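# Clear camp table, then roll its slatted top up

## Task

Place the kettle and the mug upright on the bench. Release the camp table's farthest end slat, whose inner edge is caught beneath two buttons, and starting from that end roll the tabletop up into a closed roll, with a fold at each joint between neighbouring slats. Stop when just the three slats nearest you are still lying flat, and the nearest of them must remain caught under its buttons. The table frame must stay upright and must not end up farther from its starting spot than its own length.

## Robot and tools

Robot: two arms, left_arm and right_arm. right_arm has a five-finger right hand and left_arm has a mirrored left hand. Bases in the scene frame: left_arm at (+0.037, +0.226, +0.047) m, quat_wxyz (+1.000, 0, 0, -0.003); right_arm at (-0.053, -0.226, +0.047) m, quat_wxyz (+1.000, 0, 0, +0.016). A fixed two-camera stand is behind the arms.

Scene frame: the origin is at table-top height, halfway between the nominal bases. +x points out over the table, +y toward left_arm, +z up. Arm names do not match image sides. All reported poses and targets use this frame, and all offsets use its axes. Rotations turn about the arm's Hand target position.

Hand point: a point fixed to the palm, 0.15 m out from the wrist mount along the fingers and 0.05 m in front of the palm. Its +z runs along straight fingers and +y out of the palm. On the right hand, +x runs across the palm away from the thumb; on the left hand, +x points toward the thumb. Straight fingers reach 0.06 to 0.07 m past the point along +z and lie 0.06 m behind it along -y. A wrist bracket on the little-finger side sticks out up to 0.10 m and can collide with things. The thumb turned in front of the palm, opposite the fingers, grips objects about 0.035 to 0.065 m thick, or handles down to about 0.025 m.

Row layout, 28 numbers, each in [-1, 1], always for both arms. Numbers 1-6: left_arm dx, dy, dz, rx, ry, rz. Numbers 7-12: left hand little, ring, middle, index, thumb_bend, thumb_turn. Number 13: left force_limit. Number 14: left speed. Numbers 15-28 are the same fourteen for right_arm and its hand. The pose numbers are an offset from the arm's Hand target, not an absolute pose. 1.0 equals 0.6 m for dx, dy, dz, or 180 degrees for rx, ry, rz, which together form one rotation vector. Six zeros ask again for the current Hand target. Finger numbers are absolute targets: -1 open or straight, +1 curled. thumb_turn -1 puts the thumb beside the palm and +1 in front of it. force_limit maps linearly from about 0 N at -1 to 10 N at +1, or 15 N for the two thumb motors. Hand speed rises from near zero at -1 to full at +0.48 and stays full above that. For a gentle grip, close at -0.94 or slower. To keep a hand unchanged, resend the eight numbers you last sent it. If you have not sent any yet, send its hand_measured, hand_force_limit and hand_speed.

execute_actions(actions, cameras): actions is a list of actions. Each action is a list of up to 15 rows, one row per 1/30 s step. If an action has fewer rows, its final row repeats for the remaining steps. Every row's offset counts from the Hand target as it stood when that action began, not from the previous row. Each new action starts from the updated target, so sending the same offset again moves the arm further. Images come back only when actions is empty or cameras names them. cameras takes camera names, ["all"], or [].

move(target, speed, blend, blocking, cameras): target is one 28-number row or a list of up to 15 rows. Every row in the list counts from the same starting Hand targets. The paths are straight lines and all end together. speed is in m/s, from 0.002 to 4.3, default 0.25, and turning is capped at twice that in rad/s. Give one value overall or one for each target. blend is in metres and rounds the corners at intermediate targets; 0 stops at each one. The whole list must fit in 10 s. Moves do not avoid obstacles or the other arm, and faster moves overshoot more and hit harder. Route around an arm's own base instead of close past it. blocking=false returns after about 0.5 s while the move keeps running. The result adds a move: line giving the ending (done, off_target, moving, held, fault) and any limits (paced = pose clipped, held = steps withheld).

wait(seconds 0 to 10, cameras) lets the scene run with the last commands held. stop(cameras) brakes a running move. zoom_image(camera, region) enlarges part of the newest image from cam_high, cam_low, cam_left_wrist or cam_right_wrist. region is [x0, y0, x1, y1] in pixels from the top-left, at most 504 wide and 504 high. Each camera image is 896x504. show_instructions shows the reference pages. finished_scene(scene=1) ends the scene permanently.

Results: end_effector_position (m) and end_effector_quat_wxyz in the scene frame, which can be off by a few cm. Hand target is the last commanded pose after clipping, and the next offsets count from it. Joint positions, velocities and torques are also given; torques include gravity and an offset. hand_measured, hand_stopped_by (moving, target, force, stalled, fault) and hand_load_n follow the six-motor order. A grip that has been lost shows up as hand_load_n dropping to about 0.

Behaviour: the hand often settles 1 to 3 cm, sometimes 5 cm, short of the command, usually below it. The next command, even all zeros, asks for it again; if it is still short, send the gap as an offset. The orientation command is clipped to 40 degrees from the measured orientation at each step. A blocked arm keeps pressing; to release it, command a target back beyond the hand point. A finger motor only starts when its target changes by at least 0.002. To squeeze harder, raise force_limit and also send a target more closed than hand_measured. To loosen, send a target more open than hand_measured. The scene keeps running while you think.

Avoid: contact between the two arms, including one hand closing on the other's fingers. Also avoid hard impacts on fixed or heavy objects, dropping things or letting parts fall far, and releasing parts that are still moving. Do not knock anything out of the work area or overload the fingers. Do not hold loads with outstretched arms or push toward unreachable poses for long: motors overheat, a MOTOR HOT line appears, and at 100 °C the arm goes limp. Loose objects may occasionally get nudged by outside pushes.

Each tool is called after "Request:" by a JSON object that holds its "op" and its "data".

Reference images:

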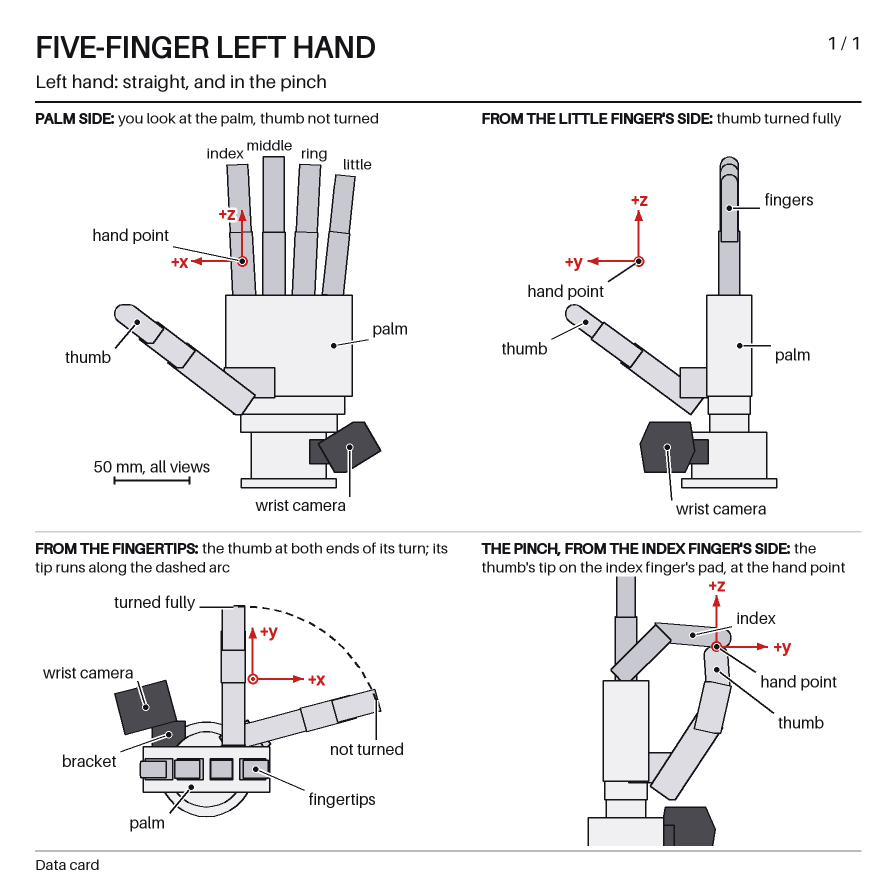

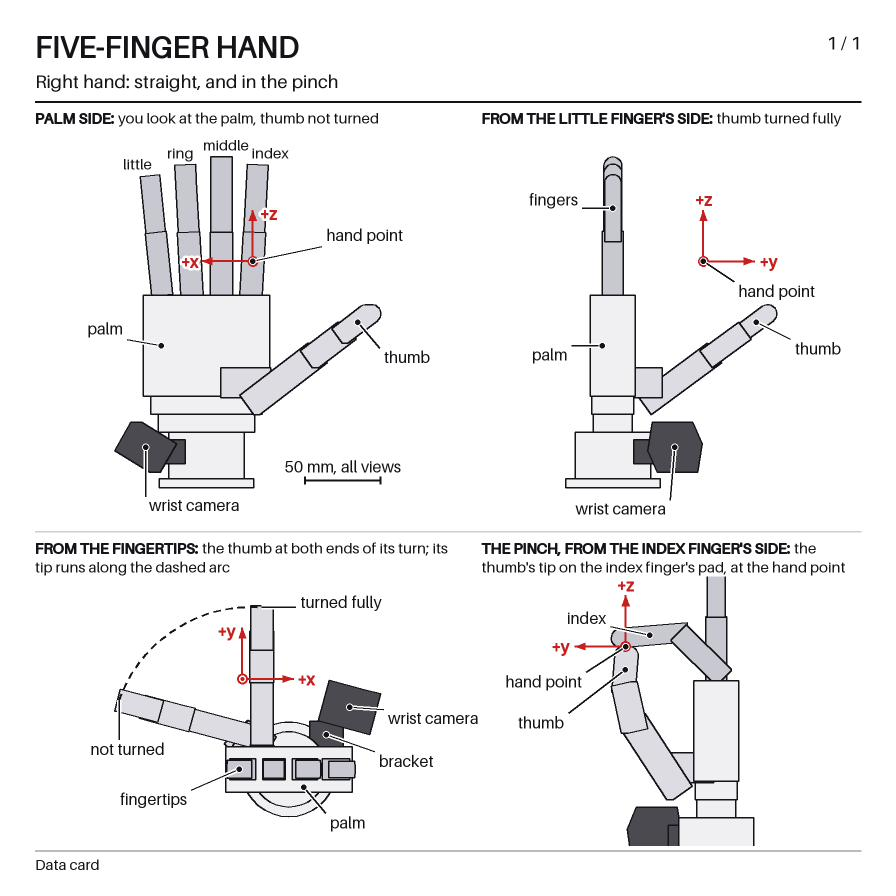

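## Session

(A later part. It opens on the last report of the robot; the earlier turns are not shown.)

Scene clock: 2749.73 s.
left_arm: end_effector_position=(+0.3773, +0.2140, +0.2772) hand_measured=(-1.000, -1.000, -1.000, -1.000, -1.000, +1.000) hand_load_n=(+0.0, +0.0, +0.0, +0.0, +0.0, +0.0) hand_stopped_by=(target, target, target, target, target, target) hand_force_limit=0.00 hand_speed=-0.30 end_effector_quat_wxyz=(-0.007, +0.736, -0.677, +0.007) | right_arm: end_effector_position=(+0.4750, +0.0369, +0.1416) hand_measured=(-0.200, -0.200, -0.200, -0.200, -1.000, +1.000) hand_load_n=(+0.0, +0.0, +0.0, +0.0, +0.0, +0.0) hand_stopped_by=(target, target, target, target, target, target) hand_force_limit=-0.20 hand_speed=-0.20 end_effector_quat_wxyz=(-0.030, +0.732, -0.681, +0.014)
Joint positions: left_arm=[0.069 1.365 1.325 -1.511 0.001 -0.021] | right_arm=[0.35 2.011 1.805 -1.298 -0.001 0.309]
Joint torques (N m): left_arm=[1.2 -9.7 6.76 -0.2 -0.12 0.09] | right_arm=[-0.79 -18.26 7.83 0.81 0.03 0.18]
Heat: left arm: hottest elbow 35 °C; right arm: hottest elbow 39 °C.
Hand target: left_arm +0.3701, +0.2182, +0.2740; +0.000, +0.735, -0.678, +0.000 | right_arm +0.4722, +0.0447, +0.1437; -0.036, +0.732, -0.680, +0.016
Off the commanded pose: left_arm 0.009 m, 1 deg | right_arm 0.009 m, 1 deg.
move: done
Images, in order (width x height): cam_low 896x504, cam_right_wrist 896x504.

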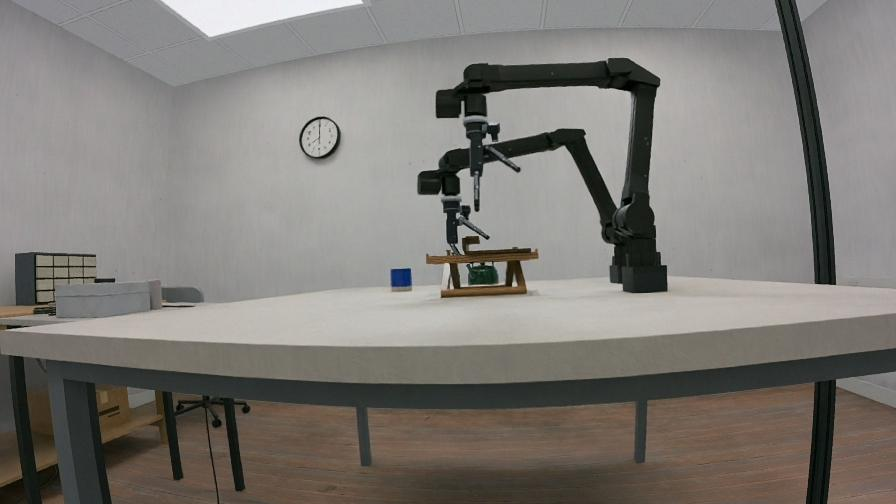

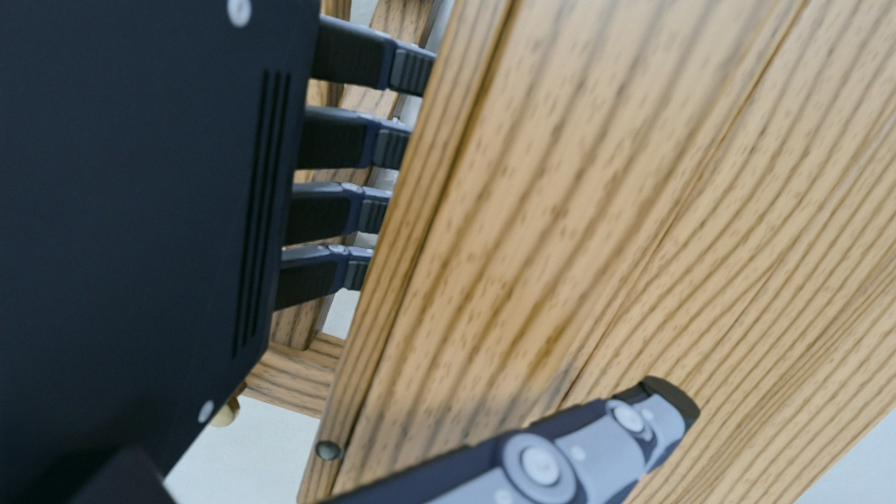

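Request:
{"op": "move", "data": {"target": [[0,0,0,0,0,0,-1,-1,-1,-1,-1,1,0,-0.3, 0.0,0.0,0.0,0,0,0,0.0,0.0,0.0,0.0,-1,1,-0.5,-0.5],[0,0,0,0,0,0,-1,-1,-1,-1,-1,1,0,-0.3, -0.012,0.0,0.0,0,0,0,0.0,0.0,0.0,0.0,-1,1,-0.5,-0.5]], "speed": [0.03,0.03], "cameras": ["cam_low","cam_right_wrist"]}}

Request:
{"op": "zoom_image", "data": {"camera": "cam_low", "region": [425, 215, 485, 265]}}

Scene clock: 2756.50 s.
left_arm: end_effector_position=(+0.3773, +0.2140, +0.2772) hand_measured=(-1.000, -1.000, -1.000, -1.000, -1.000, +1.000) hand_load_n=(+0.0, +0.0, +0.0, +0.0, +0.0, +0.0) hand_stopped_by=(target, target, target, target, target, target) hand_force_limit=0.00 hand_speed=-0.30 end_effector_quat_wxyz=(-0.007, +0.736, -0.677, +0.007) | right_arm: end_effector_position=(+0.4690, +0.0354, +0.1345) hand_measured=(+0.000, +0.000, +0.000, +0.000, -1.000, +1.000) hand_load_n=(+0.0, +0.0, +0.0, +0.5, +0.0, +0.0) hand_stopped_by=(target, target, target, target, target, target) hand_force_limit=-0.50 hand_speed=-0.50 end_effector_quat_wxyz=(-0.026, +0.731, -0.682, +0.013)
Joint positions: left_arm=[0.069 1.365 1.325 -1.511 0.001 -0.021] | right_arm=[0.352 2.004 1.774 -1.283 0.001 0.315]
Joint torques (N m): left_arm=[1.2 -9.76 6.79 -0.21 -0.12 0.05] | right_arm=[-1.03 -17.9 7.99 0.62 -0.11 0.11]
Heat: left arm: hottest elbow 35 °C; right arm: hottest elbow 39 °C.
Hand target: left_arm +0.3701, +0.2182, +0.2740; +0.000, +0.735, -0.678, +0.000 | right_arm +0.4650, +0.0448, +0.1437; -0.036, +0.732, -0.680, +0.016
Off the commanded pose: left_arm 0.009 m, 1 deg | right_arm 0.014 m, 1 deg.
move: off_target (right_arm)
Images, in order (width x height): cam_low 896x504, cam_right_wrist 896x504.

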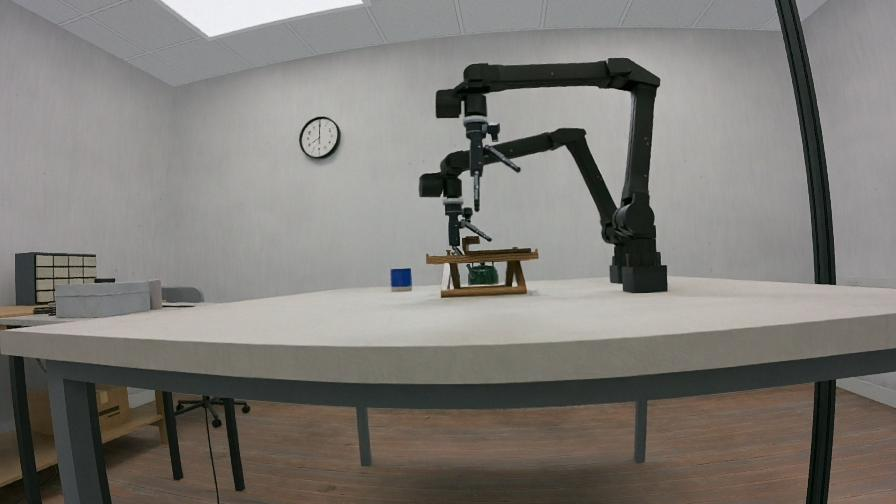

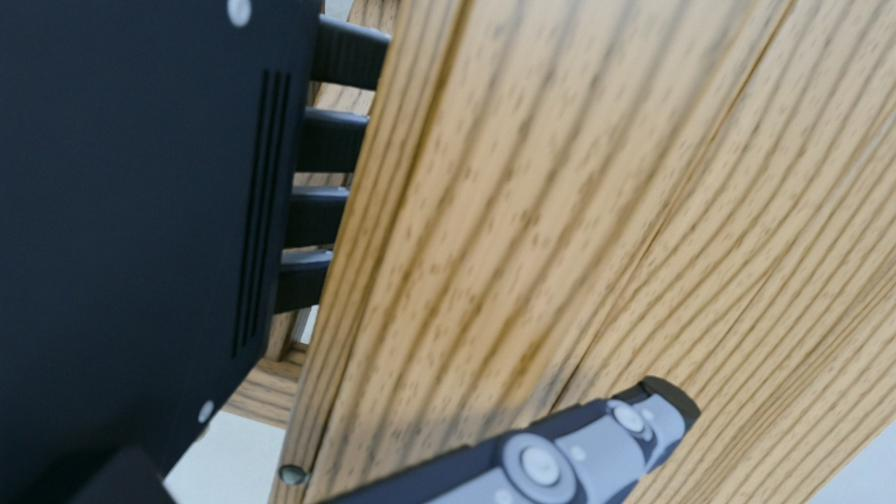

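Scaled by 8.400 from the camera's 896x504 image, which has a finer 1280x720 frame.

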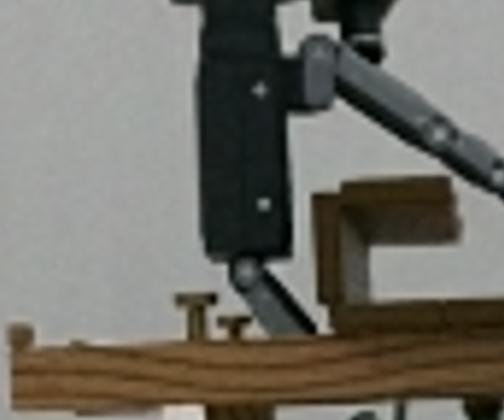

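Request:
{"op": "move", "data": {"target": [[0,0,0,0,0,0,-1,-1,-1,-1,-1,1,0,-0.3, 0.004,0.0,0.014,0,0,0,0.0,0.0,0.0,0.0,-1,1,-0.5,-0.5]], "speed": [0.03], "cameras": ["cam_low"]}}

Request:
{"op": "zoom_image", "data": {"camera": "cam_low", "region": [425, 215, 485, 265]}}

Scene clock: 2762.50 s.
left_arm: end_effector_position=(+0.3773, +0.2140, +0.2772) hand_measured=(-1.000, -1.000, -1.000, -1.000, -1.000, +1.000) hand_load_n=(+0.0, +0.0, +0.5, +0.0, +0.0, +0.0) hand_stopped_by=(target, target, target, target, target, target) hand_force_limit=0.00 hand_speed=-0.30 end_effector_quat_wxyz=(-0.007, +0.736, -0.677, +0.007) | right_arm: end_effector_position=(+0.4688, +0.0353, +0.1345) hand_measured=(+0.000, +0.000, +0.000, +0.000, -1.000, +1.000) hand_load_n=(+0.0, +0.0, +0.0, +0.5, +0.0, +0.0) hand_stopped_by=(target, target, target, target, target, target) hand_force_limit=-0.50 hand_speed=-0.50 end_effector_quat_wxyz=(-0.026, +0.731, -0.682, +0.012)
Joint positions: left_arm=[0.069 1.365 1.325 -1.511 0.001 -0.021] | right_arm=[0.352 2.004 1.774 -1.284 0.001 0.315]
Joint torques (N m): left_arm=[1.32 -9.64 6.6 -0.14 -0.11 0.06] | right_arm=[-1.55 -18.14 9.65 -0.23 -0.09 0.16]
Heat: left arm: hottest elbow 35 °C; right arm: hottest elbow 39 °C.
Hand target: left_arm +0.3701, +0.2182, +0.2740; +0.000, +0.735, -0.678, +0.000 | right_arm +0.4674, +0.0448, +0.1521; -0.036, +0.732, -0.680, +0.016
Off the commanded pose: left_arm 0.009 m, 1 deg | right_arm 0.020 m, 1 deg.
move: off_target (right_arm)
Images, in order (width x height): cam_low 896x504.

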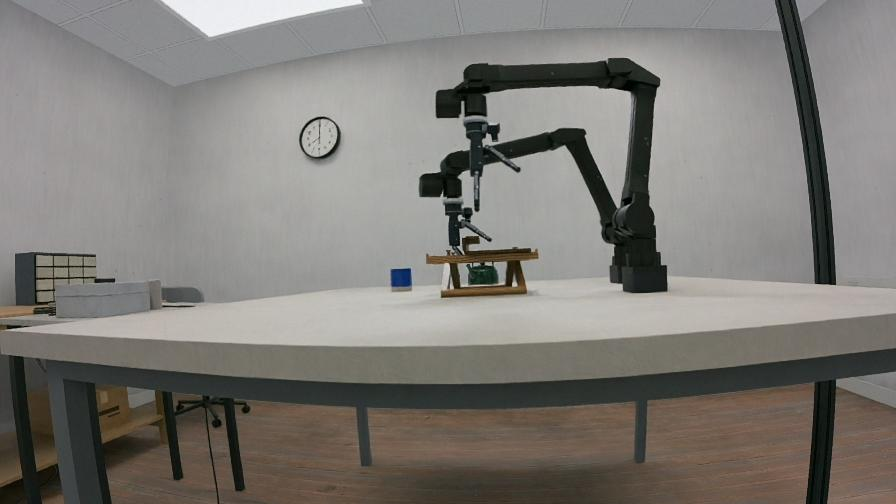

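Scaled by 8.400 from the camera's 896x504 image, which has a finer 1280x720 frame.

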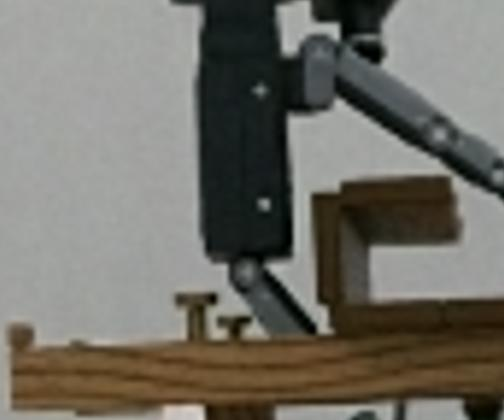

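Request:
{"op": "move", "data": {"target": [[0,0,0,0,0,0,-1,-1,-1,-1,-1,1,0,-0.3, 0.003,0.0,0.008,0,0,0,0.0,0.0,0.0,0.0,-1,1,-0.5,-0.5]], "speed": [0.03]}}

Scene clock: 2766.37 s.
left_arm: end_effector_position=(+0.3773, +0.2140, +0.2772) hand_measured=(-1.000, -1.000, -1.000, -1.000, -1.000, +1.000) hand_load_n=(+0.0, +0.0, +0.0, +0.0, +0.0, +0.0) hand_stopped_by=(target, target, target, target, target, target) hand_force_limit=0.00 hand_speed=-0.30 end_effector_quat_wxyz=(-0.007, +0.736, -0.677, +0.007) | right_arm: end_effector_position=(+0.4665, +0.0344, +0.1348) hand_measured=(+0.000, +0.000, +0.000, +0.000, -1.000, +1.000) hand_load_n=(+0.0, +0.0, +0.0, +1.0, +0.0, +0.0) hand_stopped_by=(target, target, target, target, target, target) hand_force_limit=-0.50 hand_speed=-0.50 end_effector_quat_wxyz=(-0.021, +0.731, -0.682, +0.011)
Joint positions: left_arm=[0.069 1.365 1.325 -1.511 0.001 -0.021] | right_arm=[0.352 2.004 1.774 -1.293 0.001 0.315]
Joint torques (N m): left_arm=[1.14 -9.47 6.71 -0.27 -0.12 0.07] | right_arm=[-0.91 -18.73 10.95 -0.7 -0.13 0.15]
Heat: left arm: hottest elbow 35 °C; right arm: hottest elbow 39 °C.
Hand target: left_arm +0.3701, +0.2182, +0.2740; +0.000, +0.735, -0.678, +0.000 | right_arm +0.4692, +0.0448, +0.1569; -0.036, +0.732, -0.680, +0.016
Off the commanded pose: left_arm 0.009 m, 1 deg | right_arm 0.025 m, 2 deg.
move: off_target (right_arm)

Request:
{"op": "move", "data": {"target": [[0,0,0,0,0,0,-1,-1,-1,-1,-1,1,0,-0.3, 0.003,0.0,0.005,0,0,0,-0.1,-0.1,-0.1,-0.1,-1,1,-0.5,-0.5]], "speed": [0.03]}}

Scene clock: 2772.63 s.
left_arm: end_effector_position=(+0.3773, +0.2140, +0.2772) hand_measured=(-1.000, -1.000, -1.000, -1.000, -1.000, +1.000) hand_load_n=(+0.0, +0.0, +0.0, +0.0, +0.0, +0.0) hand_stopped_by=(target, target, target, target, target, target) hand_force_limit=0.00 hand_speed=-0.30 end_effector_quat_wxyz=(-0.007, +0.736, -0.677, +0.007) | right_arm: end_effector_position=(+0.4632, +0.0331, +0.1366) hand_measured=(-0.100, -0.100, -0.100, -0.100, -1.000, +1.000) hand_load_n=(+0.0, +0.0, +0.0, +0.5, +0.0, +0.0) hand_stopped_by=(target, target, target, target, target, target) hand_force_limit=-0.50 hand_speed=-0.50 end_effector_quat_wxyz=(-0.016, +0.731, -0.682, +0.008)
Joint positions: left_arm=[0.069 1.365 1.325 -1.511 0.001 -0.021] | right_arm=[0.352 2.002 1.774 -1.306 0.001 0.315]
Joint torques (N m): left_arm=[1.61 -9.88 6.72 -0.21 -0.16 0.09] | right_arm=[-0.79 -18.37 11.96 -0.4 -0.18 0.07]
Heat: left arm: hottest elbow 35 °C; right arm: hottest elbow 39 °C.
Hand target: left_arm +0.3701, +0.2182, +0.2740; +0.000, +0.735, -0.678, +0.000 | right_arm +0.4710, +0.0448, +0.1599; -0.036, +0.732, -0.680, +0.016
Off the commanded pose: left_arm 0.009 m, 1 deg | right_arm 0.027 m, 2 deg.
move: off_target (right_arm)

Request:
{"op": "move", "data": {"target": [[0,0,0,0,0,0,-1,-1,-1,-1,-1,1,0,-0.3, 0.006,0.0,0.006,0,0,0,-0.1,-0.1,-0.1,-0.1,-1,1,-0.5,-0.5]], "speed": [0.03], "cameras": ["cam_low","cam_right_wrist"]}}

Request:
{"op": "zoom_image", "data": {"camera": "cam_low", "region": [425, 215, 485, 265]}}

Scene clock: 2777.57 s.
left_arm: end_effector_position=(+0.3773, +0.2140, +0.2772) hand_measured=(-1.000, -1.000, -1.000, -1.000, -1.000, +1.000) hand_load_n=(+0.0, +0.0, +0.0, +0.0, +0.0, +0.0) hand_stopped_by=(target, target, target, target, target, target) hand_force_limit=0.00 hand_speed=-0.30 end_effector_quat_wxyz=(-0.007, +0.736, -0.677, +0.007) | right_arm: end_effector_position=(+0.4634, +0.0331, +0.1404) hand_measured=(-0.100, -0.100, -0.100, -0.100, -1.000, +1.000) hand_load_n=(+0.0, +0.5, +0.0, +0.5, +0.0, +0.0) hand_stopped_by=(target, target, target, target, target, target) hand_force_limit=-0.50 hand_speed=-0.50 end_effector_quat_wxyz=(-0.015, +0.731, -0.682, +0.008)
Joint positions: left_arm=[0.069 1.365 1.325 -1.511 0.001 -0.021] | right_arm=[0.352 2.002 1.784 -1.319 0.001 0.315]
Joint torques (N m): left_arm=[1.49 -9.82 6.74 -0.27 -0.11 0.08] | right_arm=[-1.03 -17.61 13.16 -0.53 -0.11 0.08]
Heat: left arm: hottest elbow 35 °C; right arm: hottest elbow 39 °C.
Hand target: left_arm +0.3701, +0.2182, +0.2740; +0.000, +0.735, -0.678, +0.000 | right_arm +0.4745, +0.0448, +0.1634; -0.036, +0.732, -0.680, +0.016
Off the commanded pose: left_arm 0.009 m, 1 deg | right_arm 0.028 m, 3 deg.
move: off_target (right_arm)
Images, in order (width x height): cam_low 896x504, cam_right_wrist 896x504.

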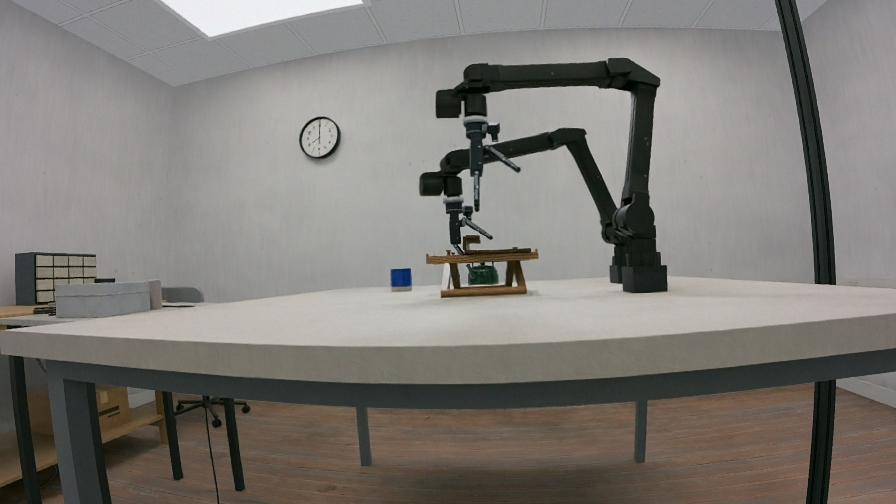

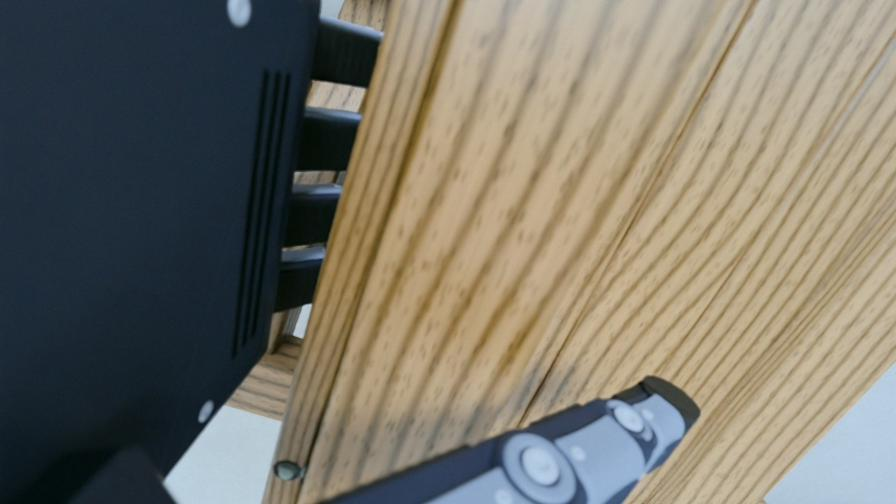

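Scaled by 8.400 from the camera's 896x504 image, which has a finer 1280x720 frame.

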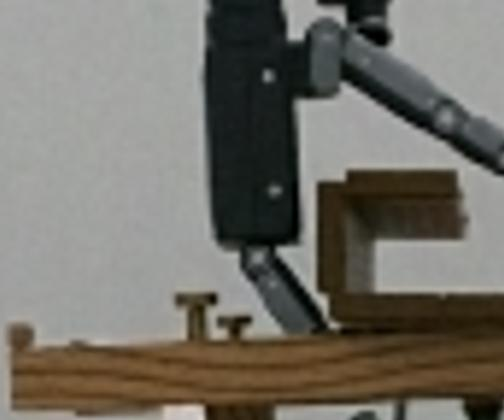

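Request:
{"op": "move", "data": {"target": [[0,0,0,0,0,0,-1,-1,-1,-1,-1,1,0,-0.3, 0.024,0.0,-0.014,0,-0.011,0,0.0,0.0,0.0,0.0,-0.9,1,-0.3,-0.5]], "speed": [0.03], "cameras": ["cam_low","cam_right_wrist"]}}

Request:
{"op": "zoom_image", "data": {"camera": "cam_low", "region": [425, 215, 485, 265]}}

Scene clock: 2887.67 s.
left_arm: end_effector_position=(+0.3773, +0.2140, +0.2772) hand_measured=(-1.000, -1.000, -1.000, -1.000, -1.000, +1.000) hand_load_n=(+0.0, +0.0, +0.0, +0.0, +0.0, +0.0) hand_stopped_by=(target, target, target, target, target, target) hand_force_limit=0.00 hand_speed=-0.30 end_effector_quat_wxyz=(-0.007, +0.736, -0.677, +0.007) | right_arm: end_effector_position=(+0.4680, +0.0335, +0.1406) hand_measured=(+0.000, +0.000, +0.000, +0.000, -0.900, +1.000) hand_load_n=(+0.5, +0.5, +0.5, +0.5, +0.0, +0.0) hand_stopped_by=(target, target, target, target, target, target) hand_force_limit=-0.30 hand_speed=-0.50 end_effector_quat_wxyz=(-0.021, +0.731, -0.682, +0.014)
Joint positions: left_arm=[0.069 1.365 1.325 -1.511 0.001 -0.021] | right_arm=[0.352 2.002 1.787 -1.306 0.008 0.315]
Joint torques (N m): left_arm=[1.44 -9.64 6.78 -0.21 -0.13 0.09] | right_arm=[-1.79 -15.79 13.64 0.61 0.12 0.08]
Heat: left arm: hottest elbow 35 °C; right arm: hottest elbow 43 °C.
Hand target: left_arm +0.3701, +0.2182, +0.2740; +0.000, +0.735, -0.678, +0.000 | right_arm +0.4890, +0.0448, +0.1551; -0.047, +0.732, -0.680, +0.029
Off the commanded pose: left_arm 0.009 m, 1 deg | right_arm 0.028 m, 3 deg.
move: off_target (right_arm)
Images, in order (width x height): cam_low 896x504, cam_right_wrist 896x504.

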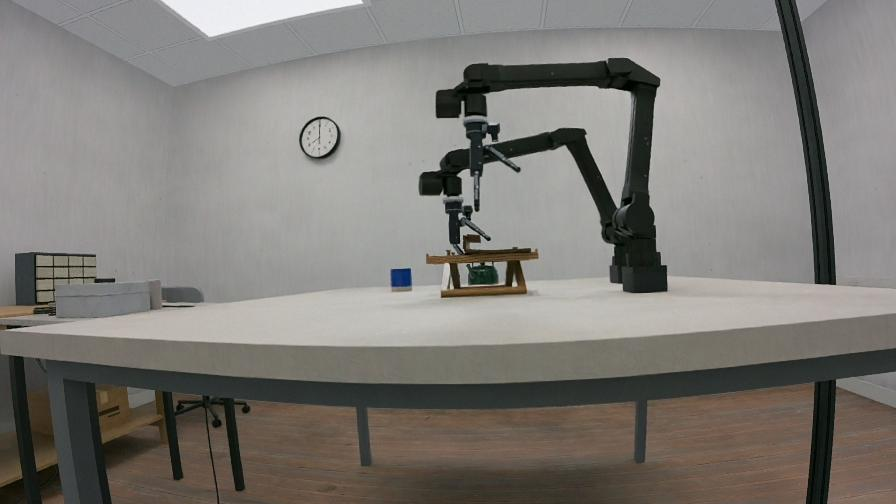

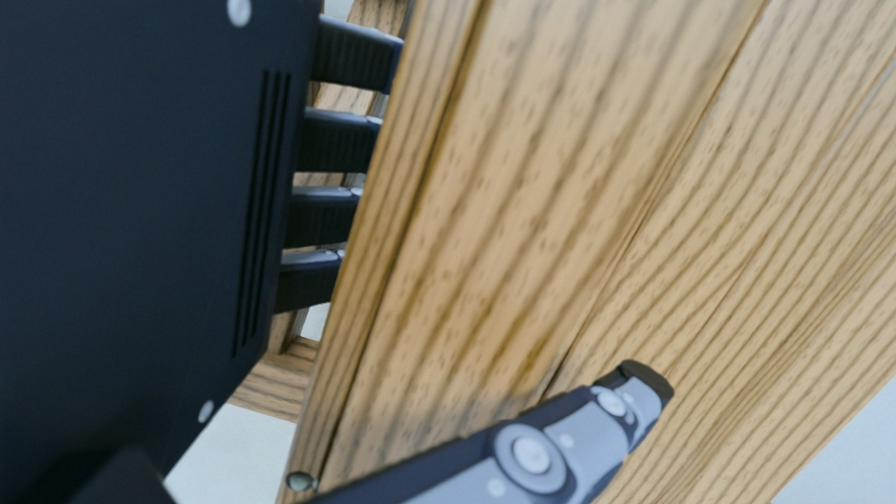

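Scaled by 8.400 from the camera's 896x504 image, which has a finer 1280x720 frame.

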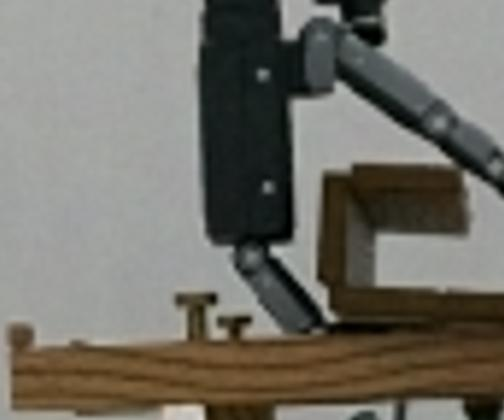

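Request:
{"op": "move", "data": {"target": [[0,0,0,0,0,0,-1,-1,-1,-1,-1,1,0,-0.3, 0.004,0.0,0.004,0,-0.045,0,0.0,0.0,0.0,0.0,-0.9,1,-0.3,-0.5]], "speed": [0.04], "cameras": ["cam_low","cam_right_wrist"]}}

Request:
{"op": "zoom_image", "data": {"camera": "cam_low", "region": [425, 215, 485, 265]}}

Scene clock: 2895.97 s.
left_arm: end_effector_position=(+0.3773, +0.2140, +0.2772) hand_measured=(-1.000, -1.000, -1.000, -1.000, -1.000, +1.000) hand_load_n=(+0.0, +0.0, +0.0, +0.0, +0.0, +0.0) hand_stopped_by=(target, target, target, target, target, target) hand_force_limit=0.00 hand_speed=-0.30 end_effector_quat_wxyz=(-0.007, +0.736, -0.677, +0.007) | right_arm: end_effector_position=(+0.4854, +0.0359, +0.1378) hand_measured=(+0.000, +0.000, +0.000, +0.000, -0.900, +1.000) hand_load_n=(+1.5, +2.0, +0.0, +0.0, +2.0, +0.5) hand_stopped_by=(target, target, target, target, target, target) hand_force_limit=-0.30 hand_speed=-0.50 end_effector_quat_wxyz=(-0.070, +0.729, -0.678, +0.066)
Joint positions: left_arm=[0.069 1.365 1.325 -1.511 0.001 -0.021] | right_arm=[0.362 1.95 1.709 -1.148 0.061 0.315]
Joint torques (N m): left_arm=[1.14 -9.7 6.68 -0.21 -0.11 0.08] | right_arm=[-0.73 -19.08 9.16 1.51 0.25 0.07]
Heat: left arm: hottest elbow 35 °C; right arm: hottest elbow 44 °C.
Hand target: left_arm +0.3701, +0.2182, +0.2740; +0.000, +0.735, -0.678, +0.000 | right_arm +0.4914, +0.0447, +0.1575; -0.095, +0.728, -0.675, +0.080
Off the commanded pose: left_arm 0.009 m, 1 deg | right_arm 0.022 m, 3 deg.
move: off_target (right_arm)
Images, in order (width x height): cam_low 896x504, cam_right_wrist 896x504.

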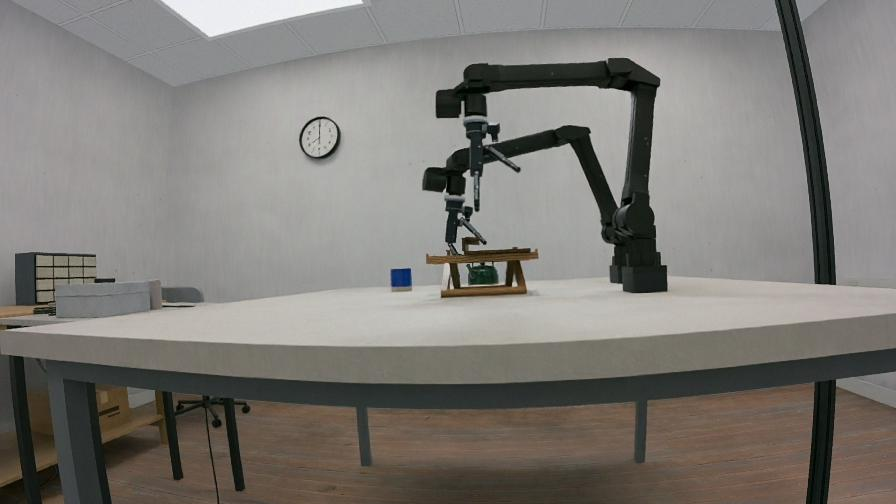

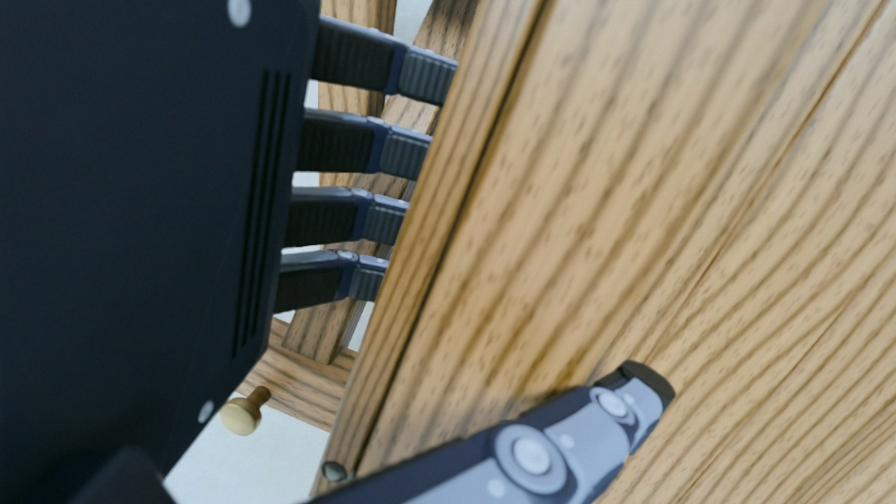

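Scaled by 8.400 from the camera's 896x504 image, which has a finer 1280x720 frame.

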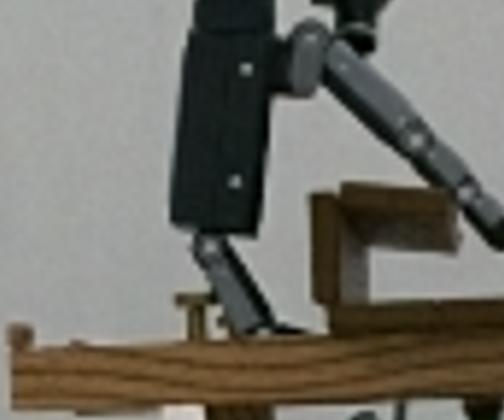

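Request:
{"op": "move", "data": {"target": [[0,0,0,0,0,0,-1,-1,-1,-1,-1,1,0,-0.3, -0.006,0.0,0.016,0,0,0,0.0,0.0,0.0,0.0,-1,1,-0.3,-0.5]], "speed": [0.04], "cameras": ["cam_low"]}}

Request:
{"op": "zoom_image", "data": {"camera": "cam_low", "region": [425, 215, 485, 265]}}

Scene clock: 2905.43 s.
left_arm: end_effector_position=(+0.3773, +0.2140, +0.2772) hand_measured=(-1.000, -1.000, -1.000, -1.000, -1.000, +1.000) hand_load_n=(+0.0, +0.0, +0.0, +0.0, +0.0, +0.0) hand_stopped_by=(target, target, target, target, target, target) hand_force_limit=0.00 hand_speed=-0.30 end_effector_quat_wxyz=(-0.007, +0.736, -0.677, +0.007) | right_arm: end_effector_position=(+0.4870, +0.0363, +0.1439) hand_measured=(+0.000, +0.000, +0.000, +0.000, -1.000, +1.000) hand_load_n=(+1.5, +2.0, +0.0, +0.5, +0.0, +0.5) hand_stopped_by=(target, target, target, target, target, target) hand_force_limit=-0.30 hand_speed=-0.50 end_effector_quat_wxyz=(-0.076, +0.729, -0.677, +0.070)
Joint positions: left_arm=[0.069 1.365 1.325 -1.511 0.001 -0.021] | right_arm=[0.363 1.939 1.709 -1.144 0.064 0.315]
Joint torques (N m): left_arm=[1.26 -9.58 6.64 -0.17 -0.1 0.07] | right_arm=[-1.2 -19.08 9.52 0.58 0.2 0.13]
Heat: left arm: hottest elbow 35 °C; right arm: hottest elbow 44 °C.
Hand target: left_arm +0.3701, +0.2182, +0.2740; +0.000, +0.735, -0.678, +0.000 | right_arm +0.4878, +0.0447, +0.1671; -0.095, +0.728, -0.674, +0.080
Off the commanded pose: left_arm 0.009 m, 1 deg | right_arm 0.025 m, 3 deg.
move: off_target (right_arm)
Images, in order (width x height): cam_low 896x504.

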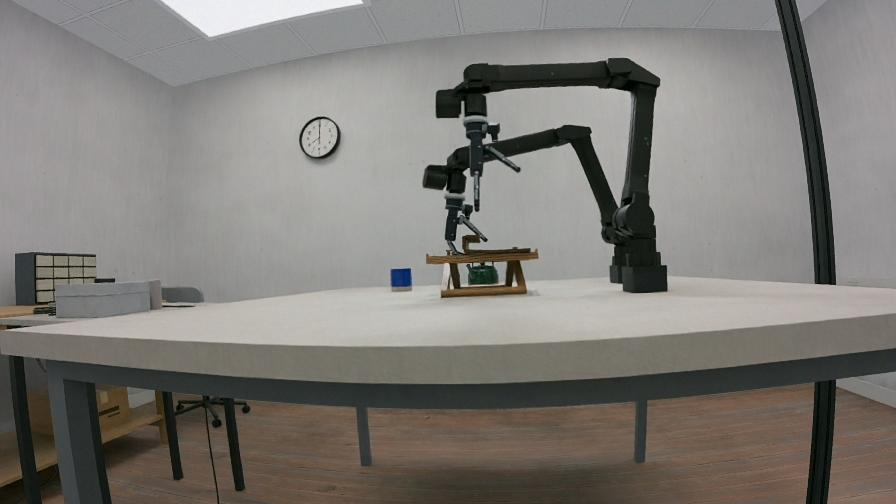

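Scaled by 8.400 from the camera's 896x504 image, which has a finer 1280x720 frame.

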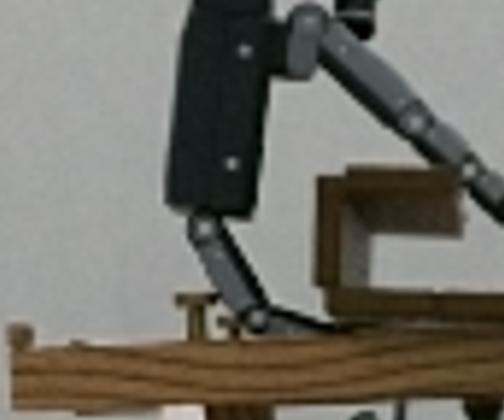

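Request:
{"op": "move", "data": {"target": [[0,0,0,0,0,0,-1,-1,-1,-1,-1,1,0,-0.3, -0.018,0.0,0.004,0,0,0,0.0,0.0,0.0,0.0,-1,1,-0.3,-0.5]], "speed": [0.04], "cameras": ["cam_low"]}}

Request:
{"op": "zoom_image", "data": {"camera": "cam_low", "region": [425, 215, 485, 265]}}

Scene clock: 2909.33 s.
left_arm: end_effector_position=(+0.3773, +0.2140, +0.2772) hand_measured=(-1.000, -1.000, -1.000, -1.000, -1.000, +1.000) hand_load_n=(+0.0, +0.0, +0.0, +0.0, +0.0, +0.0) hand_stopped_by=(target, target, target, target, target, target) hand_force_limit=0.00 hand_speed=-0.30 end_effector_quat_wxyz=(-0.007, +0.736, -0.677, +0.007) | right_arm: end_effector_position=(+0.4834, +0.0363, +0.1591) hand_measured=(+0.000, +0.000, +0.000, +0.000, -1.000, +1.000) hand_load_n=(+0.5, +1.5, +0.0, +1.0, +0.0, +0.0) hand_stopped_by=(target, target, target, target, target, target) hand_force_limit=-0.30 hand_speed=-0.50 end_effector_quat_wxyz=(-0.088, +0.727, -0.676, +0.078)
Joint positions: left_arm=[0.069 1.365 1.325 -1.511 0.001 -0.021] | right_arm=[0.366 1.901 1.692 -1.137 0.069 0.317]
Joint torques (N m): left_arm=[1.26 -9.64 6.67 -0.13 -0.13 0.08] | right_arm=[-0.5 -17.08 8.32 0.42 0.08 0.13]
Heat: left arm: hottest elbow 35 °C; right arm: hottest elbow 44 °C.
Hand target: left_arm +0.3701, +0.2182, +0.2740; +0.000, +0.735, -0.678, +0.000 | right_arm +0.4771, +0.0446, +0.1695; -0.095, +0.728, -0.675, +0.080
Off the commanded pose: left_arm 0.009 m, 1 deg | right_arm 0.015 m, 1 deg.
move: off_target (right_arm)
Images, in order (width x height): cam_low 896x504.

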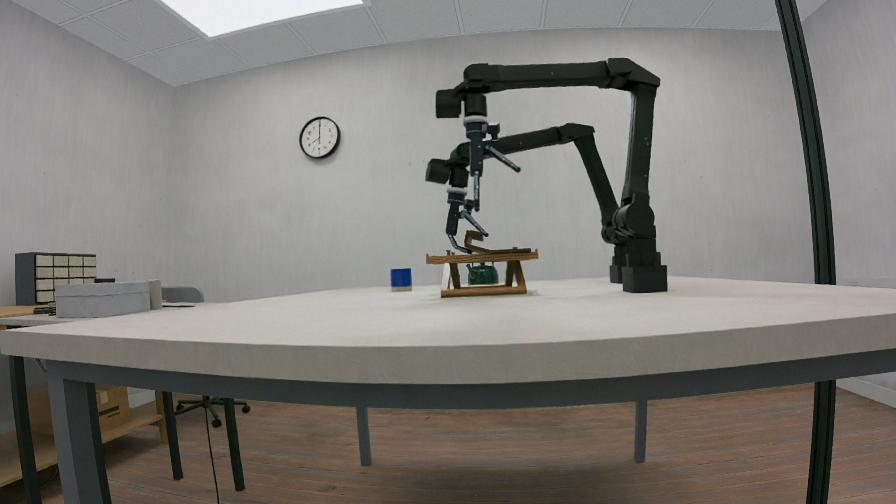

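Scaled by 8.400 from the camera's 896x504 image, which has a finer 1280x720 frame.

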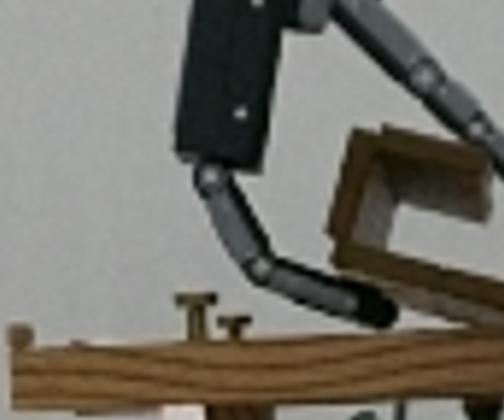

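Request:
{"op": "zoom_image", "data": {"camera": "cam_low", "region": [440, 215, 550, 275]}}

Scaled by 4.582 from the camera's 896x504 image, which has a finer 1280x720 frame.

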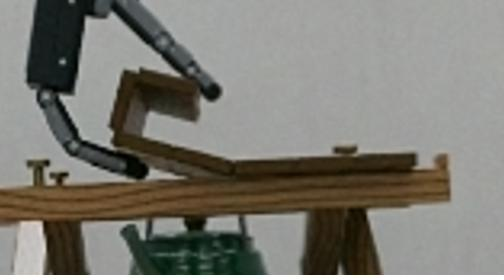

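Request:
{"op": "move", "data": {"target": [[0,0,0,0,0,0,-1,-1,-1,-1,-1,1,0,-0.3, -0.002,0.0,-0.045,0,0.0,0,0.0,0.0,0.0,0.0,-1,1,-0.3,-0.5]], "speed": [0.03], "cameras": ["cam_low"]}}

Request:
{"op": "zoom_image", "data": {"camera": "cam_low", "region": [425, 215, 485, 265]}}

Scene clock: 2971.17 s.
left_arm: end_effector_position=(+0.3773, +0.2140, +0.2772) hand_measured=(-1.000, -1.000, -1.000, -1.000, -1.000, +1.000) hand_load_n=(+0.0, +0.5, +0.0, +0.0, +0.0, +0.0) hand_stopped_by=(target, target, target, target, target, target) hand_force_limit=0.00 hand_speed=-0.30 end_effector_quat_wxyz=(-0.007, +0.736, -0.677, +0.007) | right_arm: end_effector_position=(+0.4830, +0.0360, +0.1405) hand_measured=(+0.000, +0.000, +0.000, +0.000, -1.000, +1.000) hand_load_n=(+0.5, +1.5, +0.0, +1.5, +0.0, +0.0) hand_stopped_by=(target, target, target, target, target, target) hand_force_limit=-0.30 hand_speed=-0.50 end_effector_quat_wxyz=(-0.094, +0.726, -0.677, +0.081)
Joint positions: left_arm=[0.069 1.365 1.325 -1.511 0.001 -0.021] | right_arm=[0.366 1.901 1.641 -1.072 0.07 0.32]
Joint torques (N m): left_arm=[1.38 -9.58 6.82 -0.14 -0.13 0.08] | right_arm=[-0.91 -16.73 7.94 0.65 0.06 0.11]
Heat: left arm: hottest elbow 35 °C; right arm: hottest shoulder 41 °C.
Hand target: left_arm +0.3701, +0.2182, +0.2740; +0.000, +0.735, -0.678, +0.000 | right_arm +0.4759, +0.0446, +0.1424; -0.095, +0.728, -0.675, +0.080
Off the commanded pose: left_arm 0.009 m, 1 deg | right_arm 0.011 m, 0 deg.
move: off_target (right_arm)
Images, in order (width x height): cam_low 896x504.

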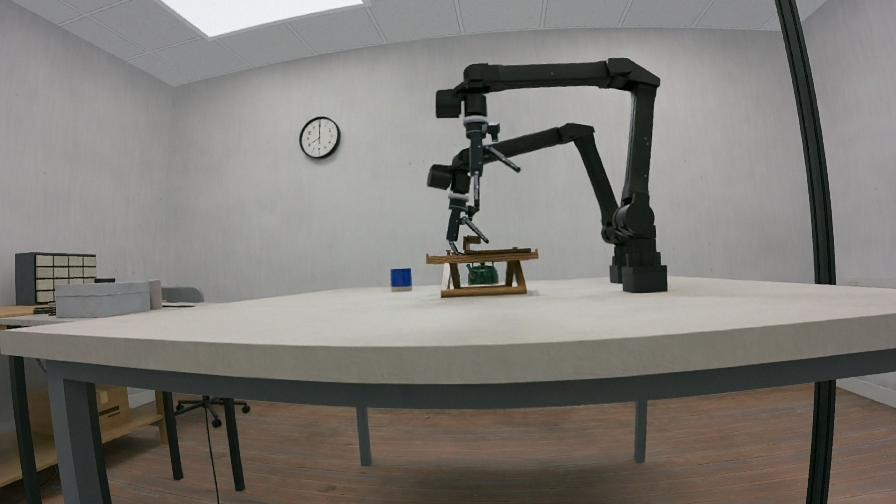

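Scaled by 8.400 from the camera's 896x504 image, which has a finer 1280x720 frame.

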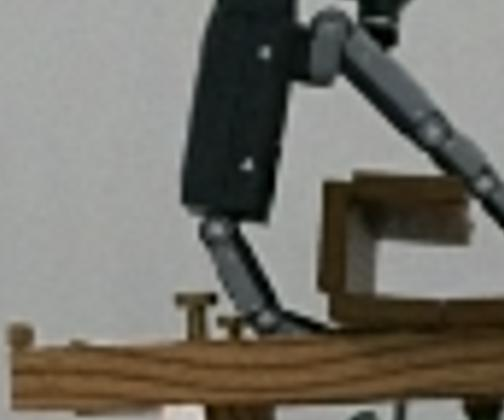

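Request:
{"op": "move", "data": {"target": [[-0.042,-0.08,-0.06,0,-0.25,0,-0.3,-0.3,-1,-1,-0.4,1,0,-0.3, 0,0,0,0,0.0,0,0.0,0.0,0.0,0.0,-1,1,-0.3,-0.5],[-0.042,-0.155,-0.11,0,-0.25,0,-0.3,-0.3,-1,-1,-0.4,1,0,-0.3, 0,0,0,0,0.0,0,0.0,0.0,0.0,0.0,-1,1,-0.3,-0.5]], "speed": [0.15,0.1], "cameras": ["cam_low","cam_high","cam_left_wrist"]}}

Request:
{"op": "zoom_image", "data": {"camera": "cam_low", "region": [425, 195, 525, 275]}}

Scene clock: 2983.53 s.
left_arm: end_effector_position=(+0.3447, +0.1301, +0.2138) hand_measured=(-0.300, -0.300, -1.000, -1.000, -0.400, +1.000) hand_load_n=(+0.0, +0.0, +0.0, +0.0, +0.0, +0.0) hand_stopped_by=(target, target, target, target, target, target) hand_force_limit=0.00 hand_speed=-0.30 end_effector_quat_wxyz=(-0.262, +0.679, -0.626, +0.279) | right_arm: end_effector_position=(+0.4830, +0.0360, +0.1405) hand_measured=(+0.000, +0.000, +0.000, +0.000, -1.000, +1.000) hand_load_n=(+0.5, +1.5, +0.0, +1.0, +0.0, +0.0) hand_stopped_by=(target, target, target, target, target, target) hand_force_limit=-0.30 hand_speed=-0.50 end_effector_quat_wxyz=(-0.094, +0.726, -0.677, +0.081)
Joint positions: left_arm=[-0.274 0.74 0.642 -0.709 -0.203 -0.279] | right_arm=[0.366 1.901 1.641 -1.072 0.07 0.32]
Joint torques (N m): left_arm=[-0.62 -2.37 7.76 2.52 -0.37 -0.16] | right_arm=[-0.21 -17.44 8.01 0.5 0.02 0.1]
Heat: left arm: hottest elbow 35 °C; right arm: hottest shoulder 41 °C.
Hand target: left_arm +0.3450, +0.1252, +0.2082; -0.259, +0.679, -0.626, +0.281 | right_arm +0.4759, +0.0446, +0.1424; -0.095, +0.728, -0.675, +0.080
Off the commanded pose: left_arm 0.008 m, 0 deg | right_arm 0.011 m, 0 deg.
move: off_target (right_arm)
Images, in order (width x height): cam_high 896x504, cam_low 896x504, cam_left_wrist 896x504.

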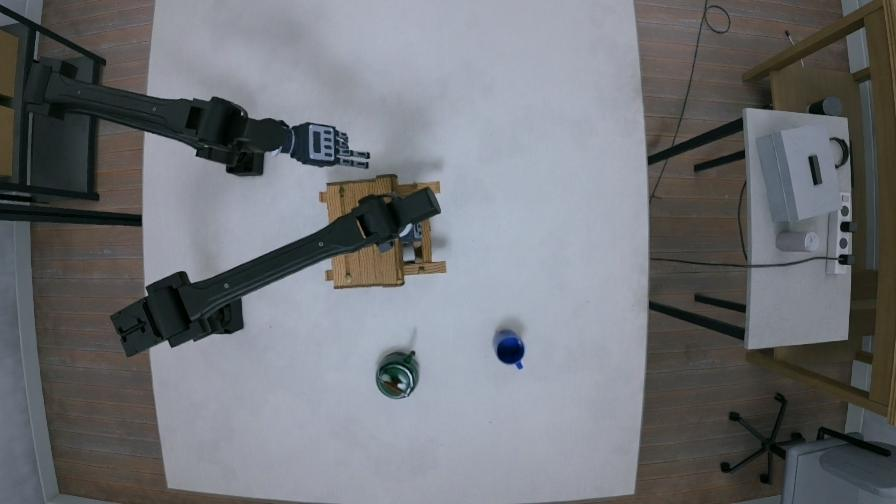

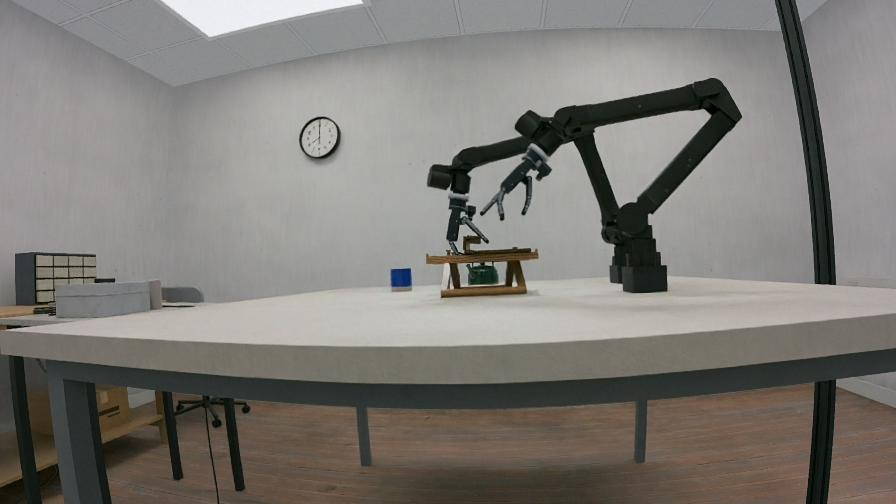

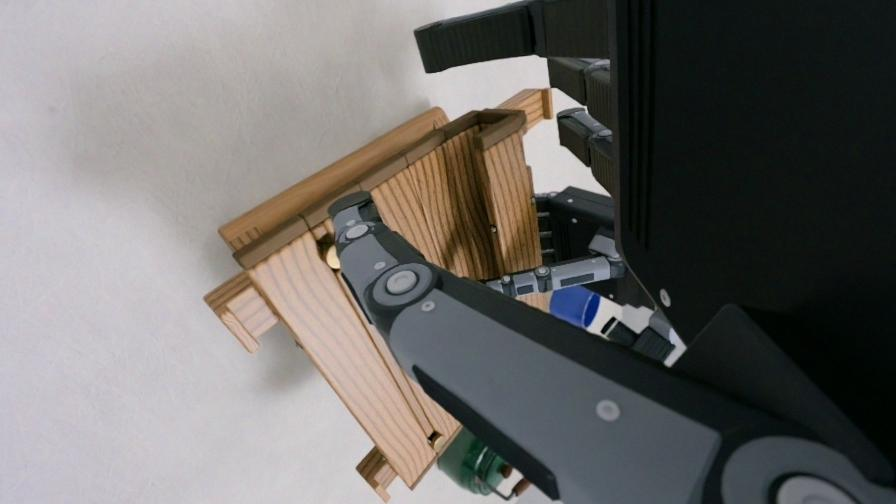

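Scaled by 5.040 from the camera's 896x504 image, which has a finer 1280x720 frame.

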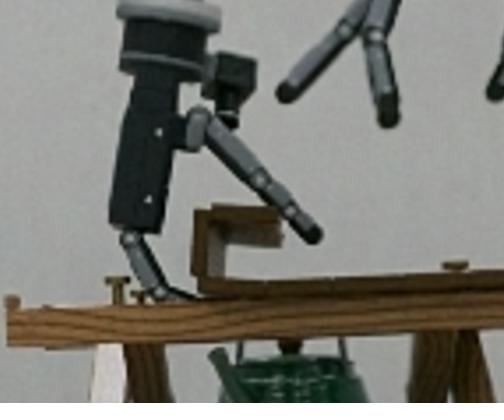

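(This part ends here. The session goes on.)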